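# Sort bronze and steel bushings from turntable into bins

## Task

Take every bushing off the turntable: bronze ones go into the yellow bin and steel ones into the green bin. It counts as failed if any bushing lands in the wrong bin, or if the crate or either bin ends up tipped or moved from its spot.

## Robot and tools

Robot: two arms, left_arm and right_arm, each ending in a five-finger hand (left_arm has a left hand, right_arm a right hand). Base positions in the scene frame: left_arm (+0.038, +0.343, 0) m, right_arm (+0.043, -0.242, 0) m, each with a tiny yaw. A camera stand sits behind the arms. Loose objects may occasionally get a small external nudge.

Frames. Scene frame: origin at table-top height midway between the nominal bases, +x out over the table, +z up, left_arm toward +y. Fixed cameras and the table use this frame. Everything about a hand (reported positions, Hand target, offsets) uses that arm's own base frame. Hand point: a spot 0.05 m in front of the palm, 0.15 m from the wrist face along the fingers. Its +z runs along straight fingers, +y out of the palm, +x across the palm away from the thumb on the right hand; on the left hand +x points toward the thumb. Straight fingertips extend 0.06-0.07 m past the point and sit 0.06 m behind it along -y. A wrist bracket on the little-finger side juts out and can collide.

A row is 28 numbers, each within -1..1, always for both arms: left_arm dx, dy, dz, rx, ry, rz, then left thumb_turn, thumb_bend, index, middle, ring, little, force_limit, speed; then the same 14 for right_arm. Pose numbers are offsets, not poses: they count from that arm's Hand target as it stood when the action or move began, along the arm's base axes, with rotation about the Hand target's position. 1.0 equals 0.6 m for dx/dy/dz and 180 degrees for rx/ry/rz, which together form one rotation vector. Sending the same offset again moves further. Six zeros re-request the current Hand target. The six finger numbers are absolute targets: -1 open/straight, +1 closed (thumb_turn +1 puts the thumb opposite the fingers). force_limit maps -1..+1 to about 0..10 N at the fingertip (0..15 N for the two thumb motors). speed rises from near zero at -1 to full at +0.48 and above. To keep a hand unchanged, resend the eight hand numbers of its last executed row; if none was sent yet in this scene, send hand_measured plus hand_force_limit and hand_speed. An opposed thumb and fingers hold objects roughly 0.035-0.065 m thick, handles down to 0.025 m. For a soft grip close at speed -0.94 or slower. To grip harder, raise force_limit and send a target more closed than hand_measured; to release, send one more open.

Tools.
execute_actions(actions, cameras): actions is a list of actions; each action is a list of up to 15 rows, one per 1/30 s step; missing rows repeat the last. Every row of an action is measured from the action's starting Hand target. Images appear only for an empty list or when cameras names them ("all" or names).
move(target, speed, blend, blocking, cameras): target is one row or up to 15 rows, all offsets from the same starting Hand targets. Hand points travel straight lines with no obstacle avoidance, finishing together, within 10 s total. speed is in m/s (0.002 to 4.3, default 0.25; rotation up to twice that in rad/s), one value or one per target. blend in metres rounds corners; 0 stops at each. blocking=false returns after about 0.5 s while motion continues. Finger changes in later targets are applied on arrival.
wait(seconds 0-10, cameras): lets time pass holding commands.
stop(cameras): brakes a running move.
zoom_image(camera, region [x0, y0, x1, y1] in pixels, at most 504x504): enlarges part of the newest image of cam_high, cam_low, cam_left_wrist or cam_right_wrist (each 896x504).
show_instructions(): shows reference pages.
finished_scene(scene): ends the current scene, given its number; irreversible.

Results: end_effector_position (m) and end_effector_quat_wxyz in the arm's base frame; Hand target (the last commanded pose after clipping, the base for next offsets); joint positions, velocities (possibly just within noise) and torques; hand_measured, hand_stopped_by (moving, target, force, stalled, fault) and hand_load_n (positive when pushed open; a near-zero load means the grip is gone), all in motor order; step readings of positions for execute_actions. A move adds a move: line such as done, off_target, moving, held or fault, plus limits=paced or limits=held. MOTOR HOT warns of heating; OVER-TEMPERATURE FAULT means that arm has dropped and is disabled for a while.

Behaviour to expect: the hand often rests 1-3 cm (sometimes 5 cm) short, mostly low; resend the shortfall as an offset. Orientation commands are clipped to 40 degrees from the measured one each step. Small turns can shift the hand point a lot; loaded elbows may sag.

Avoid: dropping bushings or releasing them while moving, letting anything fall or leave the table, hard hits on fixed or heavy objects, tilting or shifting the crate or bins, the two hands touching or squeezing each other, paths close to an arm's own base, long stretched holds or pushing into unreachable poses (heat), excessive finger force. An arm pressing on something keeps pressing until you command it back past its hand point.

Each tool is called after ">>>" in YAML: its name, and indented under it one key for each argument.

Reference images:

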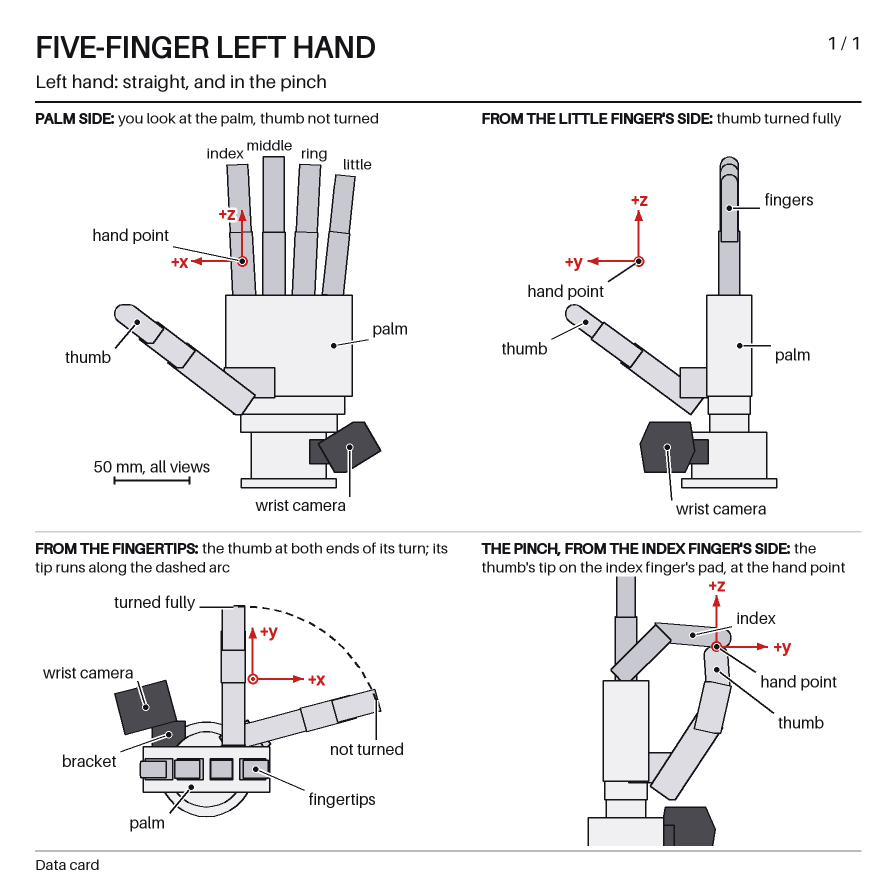

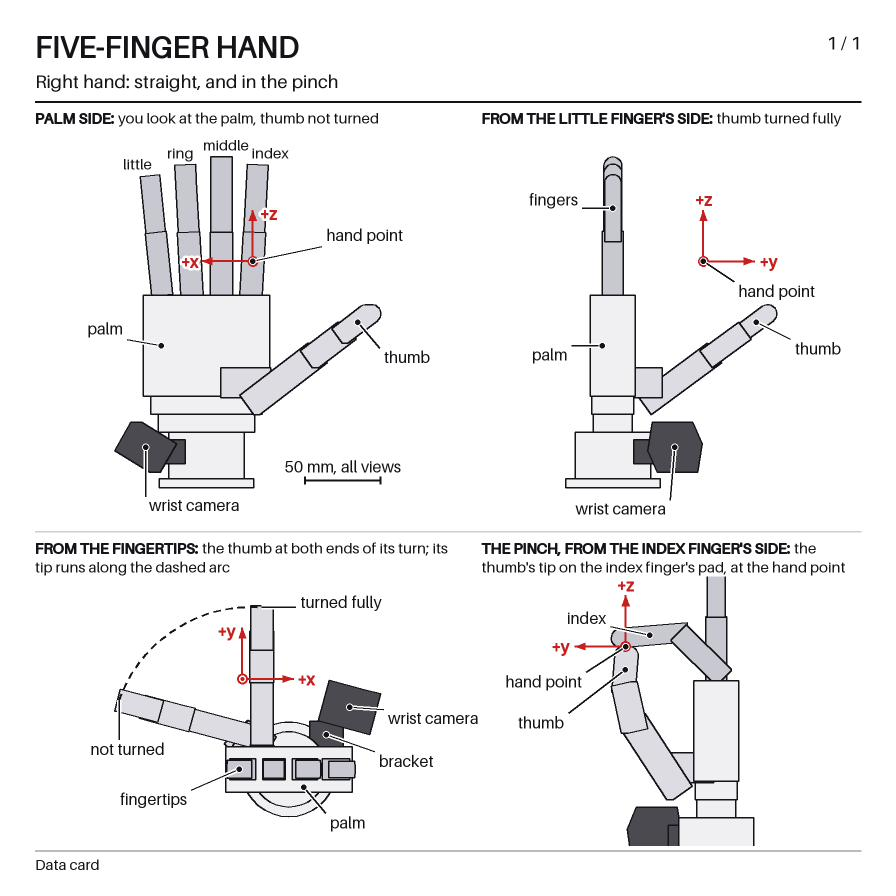

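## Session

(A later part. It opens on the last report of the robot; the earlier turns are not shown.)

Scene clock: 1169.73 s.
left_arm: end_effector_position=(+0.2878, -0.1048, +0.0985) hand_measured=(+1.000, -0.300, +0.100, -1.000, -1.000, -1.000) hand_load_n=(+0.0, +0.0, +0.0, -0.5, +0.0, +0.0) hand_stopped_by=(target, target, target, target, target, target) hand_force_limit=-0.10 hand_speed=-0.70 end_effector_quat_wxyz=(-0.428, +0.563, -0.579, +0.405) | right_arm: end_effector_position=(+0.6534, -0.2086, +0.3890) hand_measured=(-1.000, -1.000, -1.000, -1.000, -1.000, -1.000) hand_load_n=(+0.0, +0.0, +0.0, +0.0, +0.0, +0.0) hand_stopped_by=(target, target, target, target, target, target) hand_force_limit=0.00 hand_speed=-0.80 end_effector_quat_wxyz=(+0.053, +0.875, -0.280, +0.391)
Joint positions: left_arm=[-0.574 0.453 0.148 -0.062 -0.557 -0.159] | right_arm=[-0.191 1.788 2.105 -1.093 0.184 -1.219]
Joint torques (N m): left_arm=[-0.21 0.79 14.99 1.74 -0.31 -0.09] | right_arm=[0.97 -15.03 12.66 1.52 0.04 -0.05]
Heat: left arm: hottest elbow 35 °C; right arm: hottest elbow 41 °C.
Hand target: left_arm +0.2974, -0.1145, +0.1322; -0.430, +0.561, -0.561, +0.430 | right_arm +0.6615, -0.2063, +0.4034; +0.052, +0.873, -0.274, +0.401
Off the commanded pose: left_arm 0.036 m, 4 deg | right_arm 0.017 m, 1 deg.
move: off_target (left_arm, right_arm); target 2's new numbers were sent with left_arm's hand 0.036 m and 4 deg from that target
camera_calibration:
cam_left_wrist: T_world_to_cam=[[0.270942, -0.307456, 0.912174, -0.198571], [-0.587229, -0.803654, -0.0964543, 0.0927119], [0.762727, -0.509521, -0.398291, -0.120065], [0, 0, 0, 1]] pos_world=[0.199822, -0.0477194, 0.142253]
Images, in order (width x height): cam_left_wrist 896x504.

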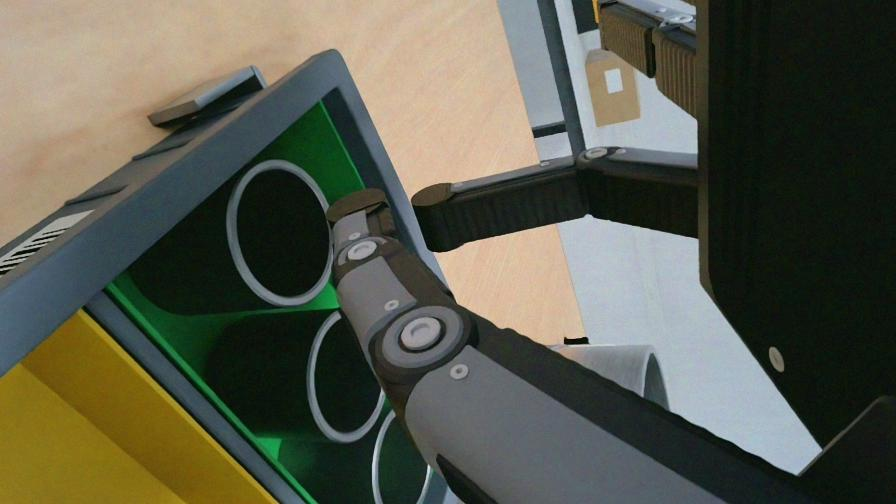

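>>> move:
  target:
    - [0.0,0.0,0.17,0,0,0, 1,-0.3,0.0,-1,-1,-1, -0.2, 0, 0,0,0,0,0,0,-1,-1,-1,-1,-1,-1,0,-0.8]
    - [-0.2457,-0.5675,0.045,0,0,-0.5, 1,-0.3,0.0,-1,-1,-1, -0.2, 0, 0,0,0,0,0,0,-1,-1,-1,-1,-1,-1,0,-0.8]
    - [-0.2457,-0.5675,-0.01,0,0,-0.5, 1,-0.3,0.0,-1,-1,-1, -0.2, 0, 0,0,0,0,0,0,-1,-1,-1,-1,-1,-1,0,-0.8]
  speed: [0.15,0.25,0.12]
  blend: [0.02,0.005,0]
  cameras: ["cam_left_wrist","cam_high"]

>>> zoom_image:
  camera: "cam_high"
  region: [450, 140, 590, 310]

Scene clock: 1191.77 s.
left_arm: end_effector_position=(+0.1496, -0.4439, +0.1190) hand_measured=(+1.000, -0.300, +0.000, -1.000, -1.000, -1.000) hand_load_n=(+0.0, +0.0, +0.0, +0.0, +0.0, +0.0) hand_stopped_by=(target, target, target, target, target, target) hand_force_limit=-0.20 hand_speed=0.00 end_effector_quat_wxyz=(-0.005, -0.016, +0.800, -0.599) | right_arm: end_effector_position=(+0.6534, -0.2086, +0.3890) hand_measured=(-1.000, -1.000, -1.000, -1.000, -1.000, -1.000) hand_load_n=(+0.0, +0.0, +0.0, +0.0, +0.0, +0.0) hand_stopped_by=(target, target, target, target, target, target) hand_force_limit=0.00 hand_speed=-0.80 end_effector_quat_wxyz=(+0.053, +0.875, -0.280, +0.391)
Joint positions: left_arm=[-0.988 1.273 0.534 0.403 0.546 0.152] | right_arm=[-0.191 1.788 2.105 -1.093 0.184 -1.219]
Joint torques (N m): left_arm=[-0.5 -5.48 10.32 2.92 0.15 0.15] | right_arm=[0.62 -14.86 12.66 1.5 0.05 -0.05]
Heat: left arm: hottest elbow 38 °C; right arm: hottest elbow 41 °C.
Hand target: left_arm +0.1500, -0.4551, +0.1263; +0.000, +0.000, +0.793, -0.609 | right_arm +0.6615, -0.2063, +0.4034; +0.052, +0.873, -0.274, +0.401
Off the commanded pose: left_arm 0.013 m, 2 deg | right_arm 0.017 m, 1 deg.
move: off_target (left_arm, right_arm)
camera_calibration:
cam_left_wrist: T_world_to_cam=[[-0.242046, -0.252835, 0.936743, -0.186018], [-0.818664, 0.571406, -0.0573082, 0.381299], [-0.520772, -0.780749, -0.345293, -0.113923], [0, 0, 0, 1]] pos_world=[0.207803, -0.353854, 0.156766]
Images, in order (width x height): cam_high 896x504, cam_left_wrist 896x504.

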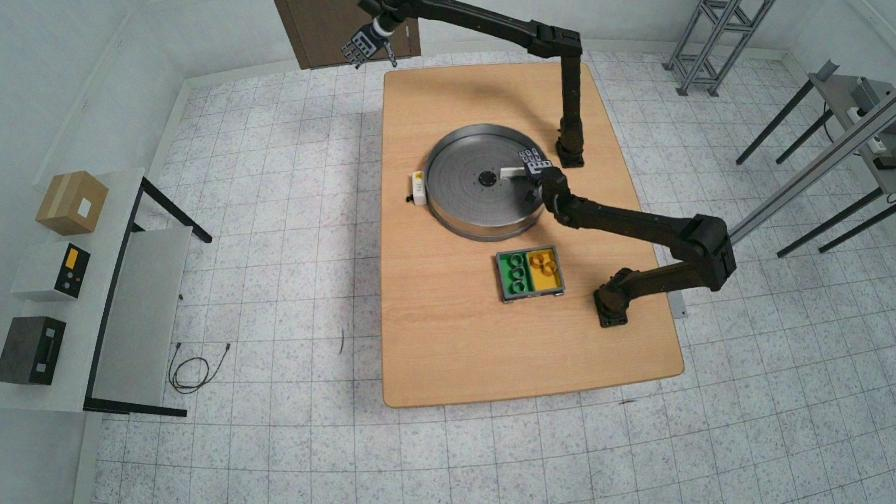

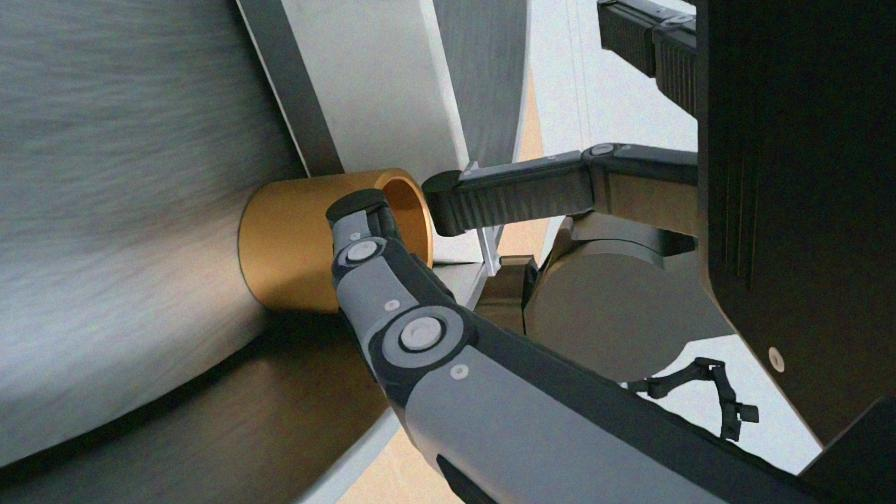

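Scaled by 2.965 from the camera's 896x504 image, which has a finer 1280x720 frame.

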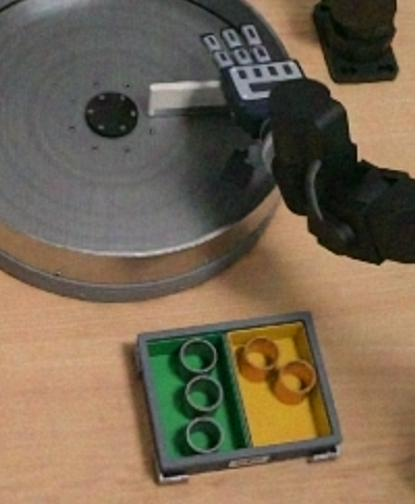

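>>> move:
  target:
    - [-0.0117,0.0127,-0.022,0,0,0, 1,-0.3,0.0,-1,-1,-1, -0.2, 0, 0,0,0,0,0,0,-1,-1,-1,-1,-1,-1,0,-0.8]
  speed: [0.1]
  cameras: ["cam_left_wrist"]

Scene clock: 1201.90 s.
left_arm: end_effector_position=(+0.1457, -0.4425, +0.1141) hand_measured=(+1.000, -0.300, +0.000, -1.000, -1.000, -1.000) hand_load_n=(+0.0, +0.0, +0.0, +0.0, +0.0, +0.0) hand_stopped_by=(target, target, target, target, target, target) hand_force_limit=-0.20 hand_speed=0.00 end_effector_quat_wxyz=(-0.002, -0.010, +0.796, -0.605) | right_arm: end_effector_position=(+0.6534, -0.2086, +0.3890) hand_measured=(-1.000, -1.000, -1.000, -1.000, -1.000, -1.000) hand_load_n=(+0.0, +0.0, +0.0, +0.0, +0.0, +0.0) hand_stopped_by=(target, target, target, target, target, target) hand_force_limit=0.00 hand_speed=-0.80 end_effector_quat_wxyz=(+0.053, +0.875, -0.280, +0.391)
Joint positions: left_arm=[-0.993 1.281 0.51 0.453 0.546 0.152] | right_arm=[-0.191 1.788 2.105 -1.093 0.184 -1.219]
Joint torques (N m): left_arm=[-0.56 -5.42 8.59 2.97 0 0.14] | right_arm=[0.67 -14.8 12.66 1.5 0.05 -0.04]
Heat: left arm: hottest elbow 37 °C; right arm: hottest elbow 41 °C.
Hand target: left_arm +0.1430, -0.4474, +0.1132; +0.000, +0.000, +0.793, -0.609 | right_arm +0.6615, -0.2063, +0.4034; +0.052, +0.873, -0.274, +0.401
Off the commanded pose: left_arm 0.006 m, 1 deg | right_arm 0.017 m, 1 deg.
move: off_target (right_arm)
camera_calibration:
cam_left_wrist: T_world_to_cam=[[-0.252917, -0.237444, 0.937898, -0.173793], [-0.815119, 0.574501, -0.0743638, 0.379998], [-0.521166, -0.783306, -0.338846, -0.118337], [0, 0, 0, 1]] pos_world=[0.204115, -0.35227, 0.151161]
Images, in order (width x height): cam_left_wrist 896x504.

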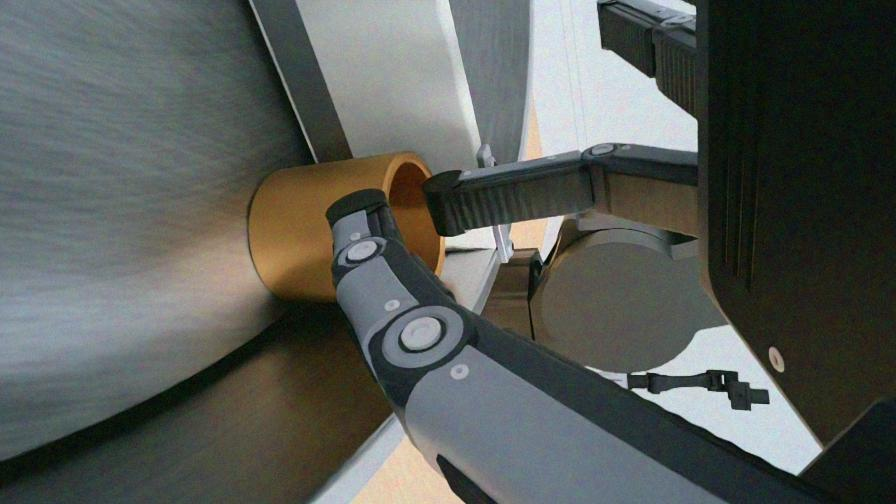

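>>> move:
  target:
    - [-0.004,0.003,-0.0345,0,0,0, 1,-0.3,0.04,-1,-1,-1, -0.2, 0, 0,0,0,0,0,0,-1,-1,-1,-1,-1,-1,0,-0.8]
  speed: [0.06]
  cameras: ["cam_left_wrist"]

Scene clock: 1209.43 s.
left_arm: end_effector_position=(+0.1449, -0.4420, +0.0955) hand_measured=(+1.000, -0.300, +0.040, -1.000, -1.000, -1.000) hand_load_n=(-0.5, +0.0, +0.0, +0.0, +0.0, +0.0) hand_stopped_by=(target, target, target, target, target, target) hand_force_limit=-0.20 hand_speed=0.00 end_effector_quat_wxyz=(+0.000, -0.010, +0.795, -0.607) | right_arm: end_effector_position=(+0.6534, -0.2086, +0.3890) hand_measured=(-1.000, -1.000, -1.000, -1.000, -1.000, -1.000) hand_load_n=(+0.0, +0.0, +0.0, +0.0, +0.0, +0.0) hand_stopped_by=(target, target, target, target, target, target) hand_force_limit=0.00 hand_speed=-0.80 end_effector_quat_wxyz=(+0.053, +0.875, -0.280, +0.391)
Joint positions: left_arm=[-0.996 1.335 0.483 0.54 0.541 0.152] | right_arm=[-0.191 1.788 2.105 -1.093 0.184 -1.219]
Joint torques (N m): left_arm=[-0.62 -5.54 7.84 2.84 0.03 0.13] | right_arm=[0.56 -15.09 12.59 1.51 0.05 -0.05]
Heat: left arm: hottest elbow 36 °C; right arm: hottest elbow 41 °C.
Hand target: left_arm +0.1406, -0.4456, +0.0923; +0.000, +0.000, +0.794, -0.608 | right_arm +0.6615, -0.2063, +0.4034; +0.052, +0.873, -0.274, +0.401
Off the commanded pose: left_arm 0.006 m, 1 deg | right_arm 0.017 m, 1 deg.
move: off_target (right_arm)
camera_calibration:
cam_left_wrist: T_world_to_cam=[[-0.256455, -0.234025, 0.937797, -0.15434], [-0.815802, 0.572749, -0.0801652, 0.37746], [-0.518361, -0.785615, -0.337802, -0.126227], [0, 0, 0, 1]] pos_world=[0.20292, -0.351475, 0.132359]
Images, in order (width x height): cam_left_wrist 896x504.

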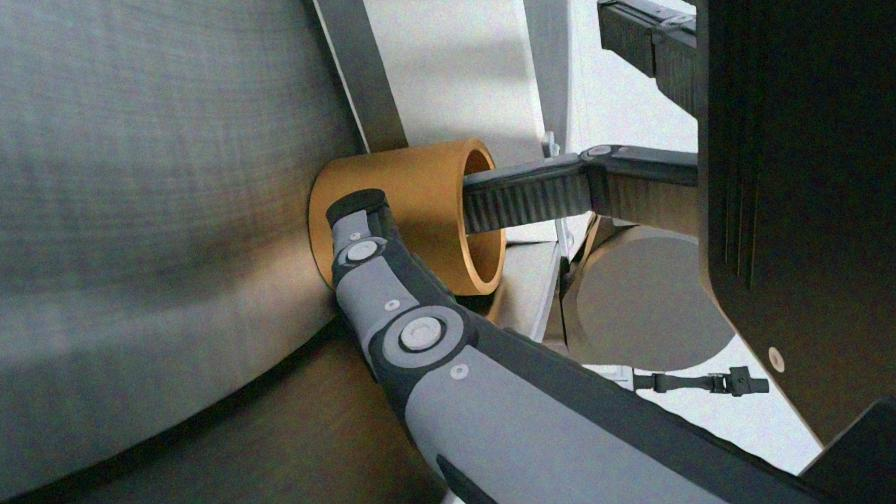

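>>> move:
  target:
    - [0,0.002,-0.006,0,0,0, 1,0.3,0.4,-1,-1,-1, 0.0, -0.8, 0,0,0,0,0,0,-1,-1,-1,-1,-1,-1,0,-0.8]
    - [0,0.01,0.267,0,0,0, 1,0.3,0.4,-1,-1,-1, 0.0, -0.8, 0,0,0,0,0,0,-1,-1,-1,-1,-1,-1,0,-0.8]
    - [0.137,0.566,0.09,0,0,0.0667, 1,0.3,0.4,-1,-1,-1, 0.0, -0.8, 0,0,0,0,0,0,-1,-1,-1,-1,-1,-1,0,-0.8]
  speed: [0.05,0.1,0.16]
  blend: [0,0.02,0]
  cameras: ["cam_left_wrist","cam_high"]

>>> zoom_image:
  camera: "cam_high"
  region: [450, 140, 590, 310]

Scene clock: 1251.77 s.
left_arm: end_effector_position=(+0.2071, -0.1111, +0.1343) hand_measured=(+1.000, -0.164, +0.240, -1.000, -1.000, -1.000) hand_load_n=(-2.5, +5.0, +10.5, +0.0, +0.0, +0.0) hand_stopped_by=(target, force, force, target, target, target) hand_force_limit=0.00 hand_speed=-0.80 end_effector_quat_wxyz=(+0.050, -0.092, +0.790, -0.605) | right_arm: end_effector_position=(+0.6534, -0.2086, +0.3890) hand_measured=(-1.000, -1.000, -1.000, -1.000, -1.000, -1.000) hand_load_n=(+0.0, +0.0, +0.0, +0.0, +0.0, +0.0) hand_stopped_by=(target, target, target, target, target, target) hand_force_limit=0.00 hand_speed=-0.80 end_effector_quat_wxyz=(+0.053, +0.875, -0.280, +0.391)
Joint positions: left_arm=[0.303 1.095 0.584 -1.427 1.284 1.918] | right_arm=[-0.191 1.788 2.105 -1.093 0.184 -1.219]
Joint torques (N m): left_arm=[0.79 -2.08 11.6 -0.7 0.84 0.1] | right_arm=[0.73 -14.92 12.66 1.58 0.06 -0.05]
Heat: left arm: hottest elbow 35 °C; right arm: hottest elbow 42 °C.
Hand target: left_arm +0.2228, -0.1060, +0.1463; +0.063, -0.083, +0.789, -0.605 | right_arm +0.6615, -0.2063, +0.4034; +0.052, +0.873, -0.274, +0.401
Off the commanded pose: left_arm 0.020 m, 2 deg | right_arm 0.017 m, 1 deg.
move: off_target (left_arm, right_arm)
camera_calibration:
cam_left_wrist: T_world_to_cam=[[-0.188384, -0.275743, 0.942591, -0.116713], [-0.91114, 0.40726, -0.0629592, 0.240911], [-0.366519, -0.870692, -0.327962, 0.136859], [0, 0, 0, 1]] pos_world=[0.247678, -0.0111338, 0.170065]
Images, in order (width x height): cam_high 896x504, cam_left_wrist 896x504.

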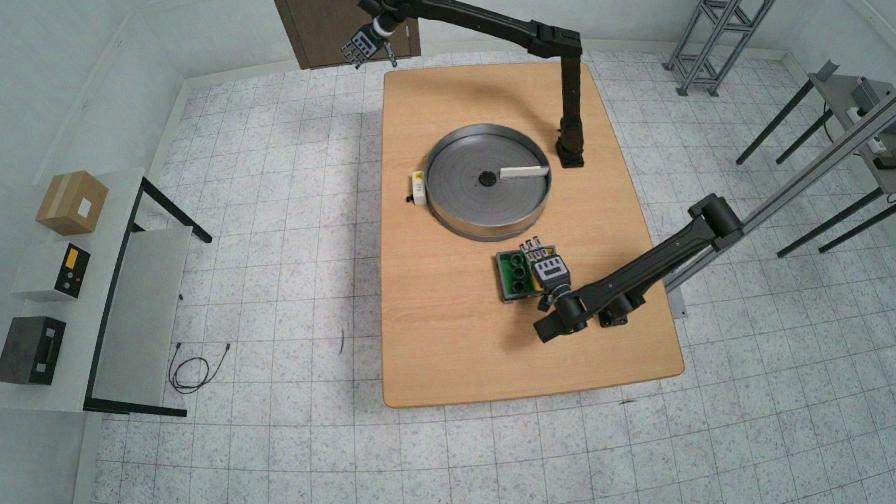

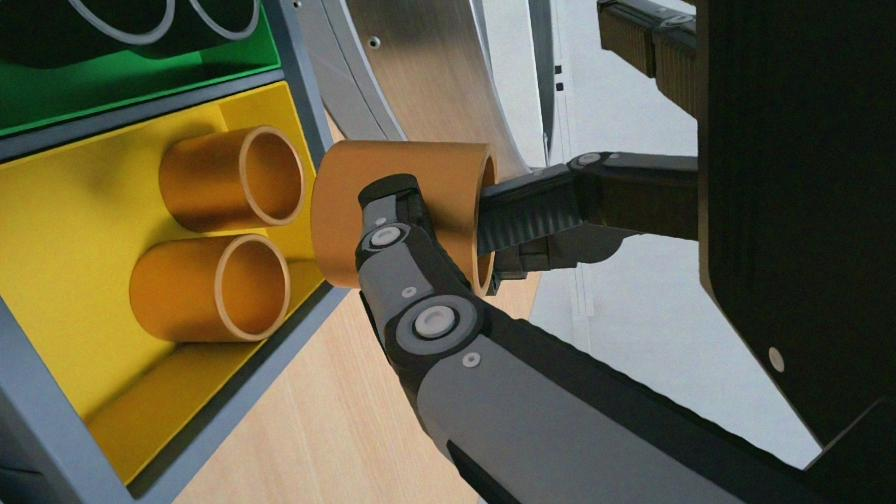

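Scaled by 2.965 from the camera's 896x504 image, which has a finer 1280x720 frame.

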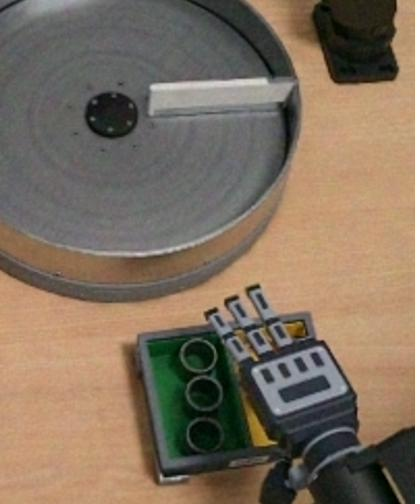

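>>> move:
  target:
    - [0.0,0.004,-0.105,0,0,0, 1,0.3,0.4,-1,-1,-1, 0.0, -0.8, 0,0,0,0,0,0,-1,-1,-1,-1,-1,-1,0,-0.8]
  speed: [0.1]
  cameras: ["cam_left_wrist"]

Scene clock: 1263.67 s.
left_arm: end_effector_position=(+0.2191, -0.1060, +0.0846) hand_measured=(+1.000, -0.164, +0.240, -1.000, -1.000, -1.000) hand_load_n=(-2.5, +5.0, +10.5, +0.0, +0.0, +0.0) hand_stopped_by=(target, force, force, target, target, target) hand_force_limit=0.00 hand_speed=-0.80 end_effector_quat_wxyz=(+0.058, -0.080, +0.791, -0.604) | right_arm: end_effector_position=(+0.6534, -0.2086, +0.3890) hand_measured=(-1.000, -1.000, -1.000, -1.000, -1.000, -1.000) hand_load_n=(+0.0, +0.0, +0.0, +0.0, +0.0, +0.5) hand_stopped_by=(target, target, target, target, target, target) hand_force_limit=0.00 hand_speed=-0.80 end_effector_quat_wxyz=(+0.053, +0.875, -0.280, +0.391)
Joint positions: left_arm=[0.308 1.243 0.534 -1.245 1.283 1.964] | right_arm=[-0.191 1.788 2.105 -1.093 0.184 -1.219]
Joint torques (N m): left_arm=[1.2 -3.19 6.93 0.02 0.78 0.07] | right_arm=[0.44 -14.86 12.64 1.58 0.05 -0.05]
Heat: left arm: hottest elbow 35 °C; right arm: hottest elbow 42 °C.
Hand target: left_arm +0.2227, -0.1036, +0.0833; +0.063, -0.083, +0.789, -0.605 | right_arm +0.6615, -0.2063, +0.4034; +0.052, +0.873, -0.274, +0.401
Off the commanded pose: left_arm 0.005 m, 1 deg | right_arm 0.017 m, 1 deg.
move: off_target (right_arm)
camera_calibration:
cam_left_wrist: T_world_to_cam=[[-0.216357, -0.279042, 0.935588, -0.0599123], [-0.906123, 0.414178, -0.0860135, 0.248168], [-0.363499, -0.866367, -0.342457, 0.130404], [0, 0, 0, 1]] pos_world=[0.25931, -0.00652583, 0.122057]
Images, in order (width x height): cam_left_wrist 896x504.

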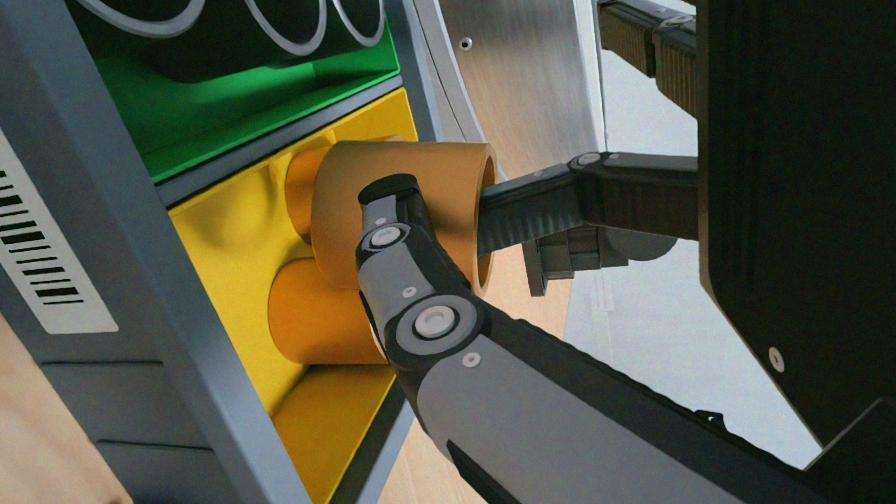

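>>> move:
  target:
    - [0.001,0.003,-0.0375,0,0,0, 1,0.3,0.4,-1,-1,-1, 0.0, -0.8, 0,0,0,0,0,0,-1,-1,-1,-1,-1,-1,0,-0.8]
  speed: [0.06]
  cameras: ["cam_left_wrist"]

Scene clock: 1268.60 s.
left_arm: end_effector_position=(+0.2199, -0.1049, +0.0630) hand_measured=(+1.000, -0.164, +0.240, -1.000, -1.000, -1.000) hand_load_n=(-2.5, +5.0, +10.5, +0.0, +0.0, -0.5) hand_stopped_by=(target, force, force, target, target, target) hand_force_limit=0.00 hand_speed=-0.80 end_effector_quat_wxyz=(+0.057, -0.082, +0.790, -0.605) | right_arm: end_effector_position=(+0.6534, -0.2086, +0.3890) hand_measured=(-1.000, -1.000, -1.000, -1.000, -1.000, -1.000) hand_load_n=(+0.0, +0.0, +0.0, +0.0, -0.5, +0.0) hand_stopped_by=(target, target, target, target, target, target) hand_force_limit=0.00 hand_speed=-0.80 end_effector_quat_wxyz=(+0.053, +0.875, -0.280, +0.391)
Joint positions: left_arm=[0.312 1.314 0.513 -1.172 1.282 1.979] | right_arm=[-0.191 1.788 2.105 -1.093 0.184 -1.219]
Joint torques (N m): left_arm=[1.38 -3.6 6.27 0.25 0.72 0.14] | right_arm=[0.73 -14.86 12.63 1.52 0.04 -0.04]
Heat: left arm: hottest elbow 35 °C; right arm: hottest elbow 42 °C.
Hand target: left_arm +0.2234, -0.1018, +0.0608; +0.063, -0.083, +0.789, -0.605 | right_arm +0.6615, -0.2063, +0.4034; +0.052, +0.873, -0.274, +0.401
Off the commanded pose: left_arm 0.005 m, 1 deg | right_arm 0.017 m, 1 deg.
move: off_target (right_arm)
camera_calibration:
cam_left_wrist: T_world_to_cam=[[-0.212335, -0.276942, 0.937132, -0.0399713], [-0.906395, 0.414204, -0.0829645, 0.246447], [-0.365188, -0.867028, -0.338969, 0.124357], [0, 0, 0, 1]] pos_world=[0.260305, -0.00532826, 0.100058]
Images, in order (width x height): cam_left_wrist 896x504.

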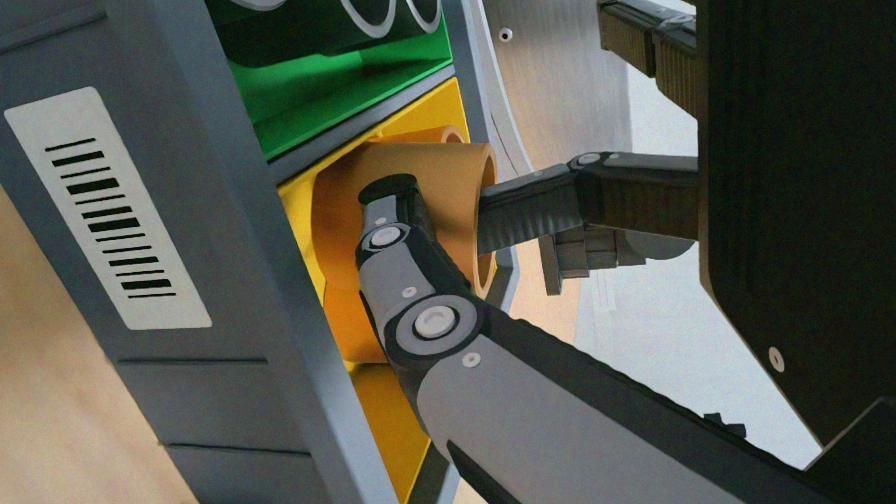

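>>> move:
  target:
    - [0.0,-0.002,-0.010,0,0,0, 1,0.3,0.4,-1,-1,-1, 0.0, -0.8, 0,0,0,0,0,0,-1,-1,-1,-1,-1,-1,0,-0.8]
  speed: [0.04]
  cameras: ["cam_left_wrist"]

Scene clock: 1273.43 s.
left_arm: end_effector_position=(+0.2207, -0.1047, +0.0562) hand_measured=(+1.000, -0.164, +0.240, -1.000, -1.000, -1.000) hand_load_n=(-2.5, +5.0, +10.0, +0.0, +0.0, +0.0) hand_stopped_by=(target, force, force, target, target, target) hand_force_limit=0.00 hand_speed=-0.80 end_effector_quat_wxyz=(+0.061, -0.078, +0.791, -0.604) | right_arm: end_effector_position=(+0.6534, -0.2086, +0.3890) hand_measured=(-1.000, -1.000, -1.000, -1.000, -1.000, -1.000) hand_load_n=(+0.0, +0.0, +0.0, +0.0, +0.0, +0.0) hand_stopped_by=(target, target, target, target, target, target) hand_force_limit=0.00 hand_speed=-0.80 end_effector_quat_wxyz=(+0.053, +0.875, -0.280, +0.391)
Joint positions: left_arm=[0.312 1.328 0.503 -1.136 1.282 1.979] | right_arm=[-0.191 1.788 2.105 -1.093 0.184 -1.219]
Joint torques (N m): left_arm=[1.03 -3.66 6.16 0.09 0.79 -0.01] | right_arm=[0.56 -14.97 12.7 1.51 0.05 -0.04]
Heat: left arm: hottest elbow 35 °C; right arm: hottest elbow 42 °C.
Hand target: left_arm +0.2234, -0.1030, +0.0549; +0.063, -0.083, +0.789, -0.605 | right_arm +0.6615, -0.2063, +0.4034; +0.052, +0.873, -0.274, +0.401
Off the commanded pose: left_arm 0.003 m, 1 deg | right_arm 0.017 m, 1 deg.
move: off_target (right_arm)
camera_calibration:
cam_left_wrist: T_world_to_cam=[[-0.222926, -0.280296, 0.933669, -0.0311598], [-0.905423, 0.414477, -0.0917519, 0.246855], [-0.361267, -0.865819, -0.346184, 0.122226], [0, 0, 0, 1]] pos_world=[0.260718, -0.00522418, 0.094055]
Images, in order (width x height): cam_left_wrist 896x504.

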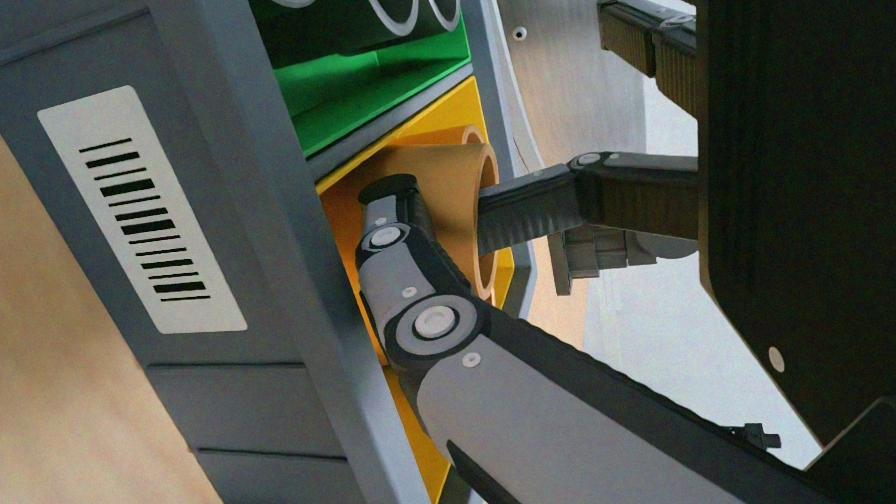

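>>> move:
  target:
    - [0.0,0,-0.0,0,0,0, 1,-0.18,0.07,-1,-1,-1, 0.0, -0.7, 0,0,0,0,0,0,-1,-1,-1,-1,-1,-1,0,-0.8]
  speed: [0.04]
  cameras: ["cam_left_wrist"]

Scene clock: 1280.17 s.
left_arm: end_effector_position=(+0.2211, -0.1049, +0.0565) hand_measured=(+1.000, -0.180, +0.070, -1.000, -1.000, -1.000) hand_load_n=(+0.0, +0.5, +0.0, +0.0, +0.0, +0.0) hand_stopped_by=(target, target, target, target, target, target) hand_force_limit=0.00 hand_speed=-0.70 end_effector_quat_wxyz=(+0.062, -0.078, +0.790, -0.605) | right_arm: end_effector_position=(+0.6534, -0.2086, +0.3890) hand_measured=(-1.000, -1.000, -1.000, -1.000, -1.000, -1.000) hand_load_n=(+0.0, +0.0, +0.0, +0.0, +0.0, +0.0) hand_stopped_by=(target, target, target, target, target, target) hand_force_limit=0.00 hand_speed=-0.80 end_effector_quat_wxyz=(+0.053, +0.875, -0.280, +0.391)
Joint positions: left_arm=[0.312 1.328 0.503 -1.135 1.284 1.979] | right_arm=[-0.191 1.788 2.105 -1.093 0.184 -1.219]
Joint torques (N m): left_arm=[0.97 -3.66 6.13 0.18 0.7 -0.01] | right_arm=[0.62 -14.86 12.66 1.57 0.05 -0.05]
Heat: left arm: hottest elbow 34 °C; right arm: hottest elbow 42 °C.
Hand target: left_arm +0.2234, -0.1030, +0.0549; +0.063, -0.083, +0.789, -0.605 | right_arm +0.6615, -0.2063, +0.4034; +0.052, +0.873, -0.274, +0.401
Off the commanded pose: left_arm 0.003 m, 1 deg | right_arm 0.017 m, 1 deg.
move: off_target (right_arm)
camera_calibration:
cam_left_wrist: T_world_to_cam=[[-0.223997, -0.278545, 0.933937, -0.0310663], [-0.905716, 0.413342, -0.0939493, 0.247376], [-0.359867, -0.866926, -0.34487, 0.121784], [0, 0, 0, 1]] pos_world=[0.26092, -0.00532691, 0.0942544]
Images, in order (width x height): cam_left_wrist 896x504.

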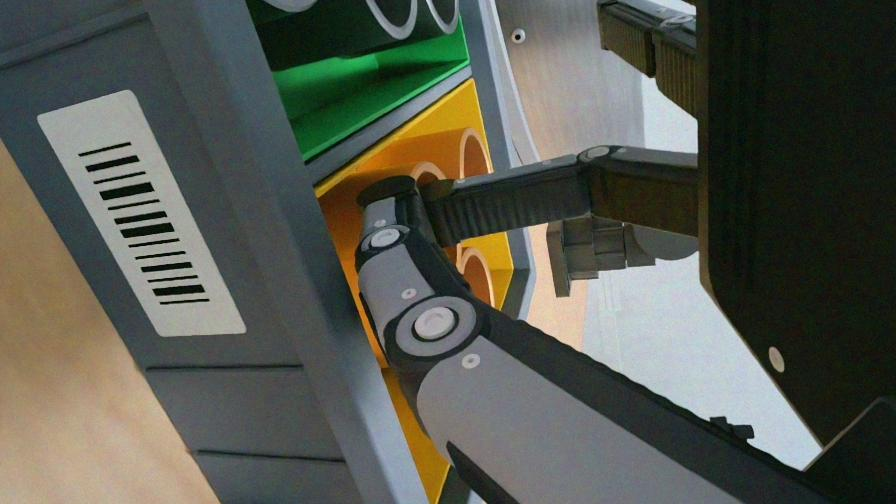

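Dropped into the bin. Lift away.

>>> move:
  target:
    - [0.0,-0.006,0.06,0,0,0, 1,-0.18,0.07,-1,-1,-1, 0.0, -0.7, 0,0,0,0,0,0,-1,-1,-1,-1,-1,-1,0,-0.8]
    - [0.01,-0.01,0.25,0,0,0, 1,-0.18,0.07,-1,-1,-1, 0.0, -0.7, 0,0,0,0,0,0,-1,-1,-1,-1,-1,-1,0,-0.8]
  speed: [0.08,0.15]
  blend: [0.01,0]
  cameras: ["cam_left_wrist","cam_high"]

>>> zoom_image:
  camera: "cam_high"
  region: [450, 140, 590, 310]

Scene clock: 1289.77 s.
left_arm: end_effector_position=(+0.2175, -0.1124, +0.1900) hand_measured=(+1.000, -0.180, +0.070, -1.000, -1.000, -1.000) hand_load_n=(+0.0, +0.0, +0.0, +0.0, +0.0, +0.0) hand_stopped_by=(target, target, target, target, target, target) hand_force_limit=0.00 hand_speed=-0.70 end_effector_quat_wxyz=(+0.046, -0.102, +0.786, -0.609) | right_arm: end_effector_position=(+0.6534, -0.2086, +0.3890) hand_measured=(-1.000, -1.000, -1.000, -1.000, -1.000, -1.000) hand_load_n=(+0.0, +0.0, +0.0, +0.0, +0.0, +0.0) hand_stopped_by=(target, target, target, target, target, target) hand_force_limit=0.00 hand_speed=-0.80 end_effector_quat_wxyz=(+0.053, +0.875, -0.280, +0.391)
Joint positions: left_arm=[0.29 1.035 0.703 -1.554 1.299 1.843] | right_arm=[-0.191 1.788 2.105 -1.093 0.184 -1.219]
Joint torques (N m): left_arm=[0.15 -3.43 12.48 -0.44 0.59 0.15] | right_arm=[0.62 -14.97 12.63 1.55 0.04 -0.05]
Heat: left arm: hottest elbow 34 °C; right arm: hottest elbow 42 °C.
Hand target: left_arm +0.2293, -0.1091, +0.2048; +0.063, -0.083, +0.789, -0.605 | right_arm +0.6615, -0.2063, +0.4034; +0.052, +0.873, -0.274, +0.401
Off the commanded pose: left_arm 0.019 m, 3 deg | right_arm 0.017 m, 1 deg.
move: off_target (left_arm, right_arm)
camera_calibration:
cam_left_wrist: T_world_to_cam=[[-0.168991, -0.265459, 0.949196, -0.171934], [-0.916758, 0.39598, -0.0524732, 0.252304], [-0.361934, -0.879051, -0.310278, 0.152546], [0, 0, 0, 1]] pos_world=[0.257458, -0.0114524, 0.22377]
Images, in order (width x height): cam_high 896x504, cam_left_wrist 896x504.

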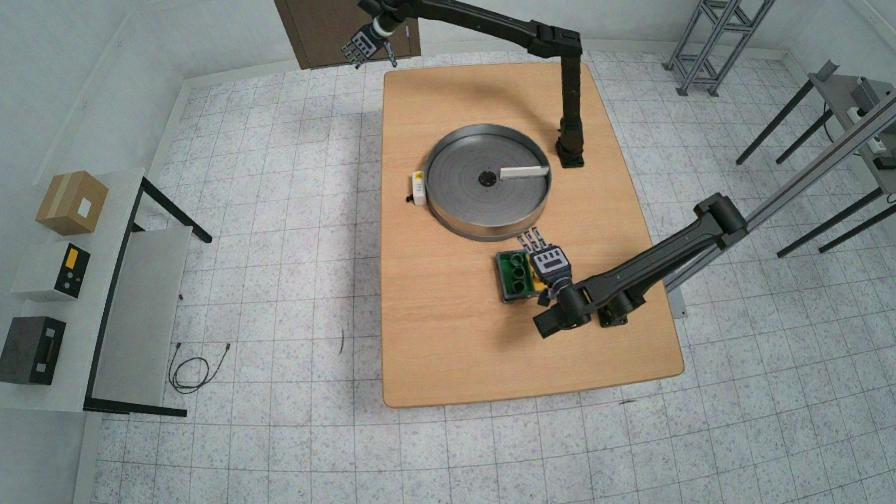

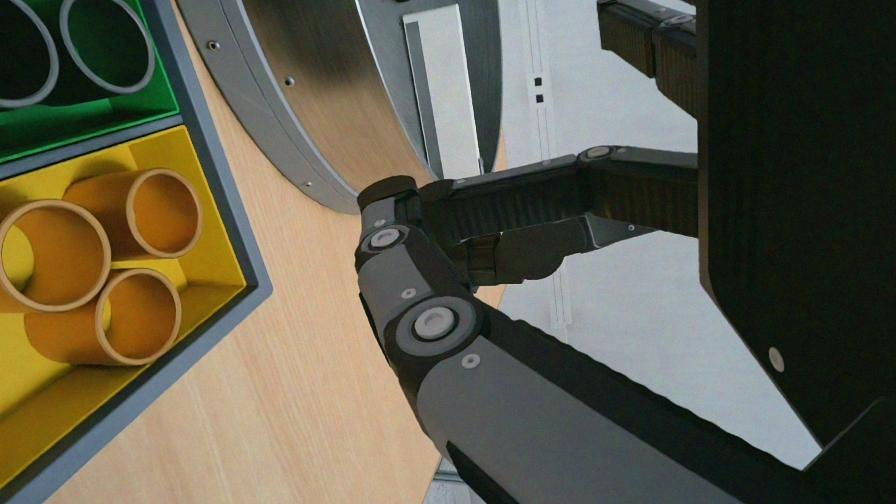

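Scaled by 2.965 from the camera's 896x504 image, which has a finer 1280x720 frame.

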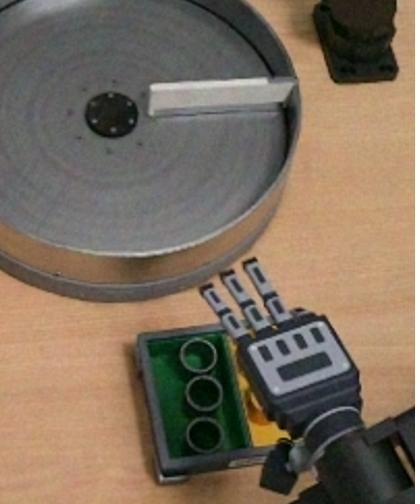

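>>> finished_scene:
  scene: 1

The scene is finished: the task was done.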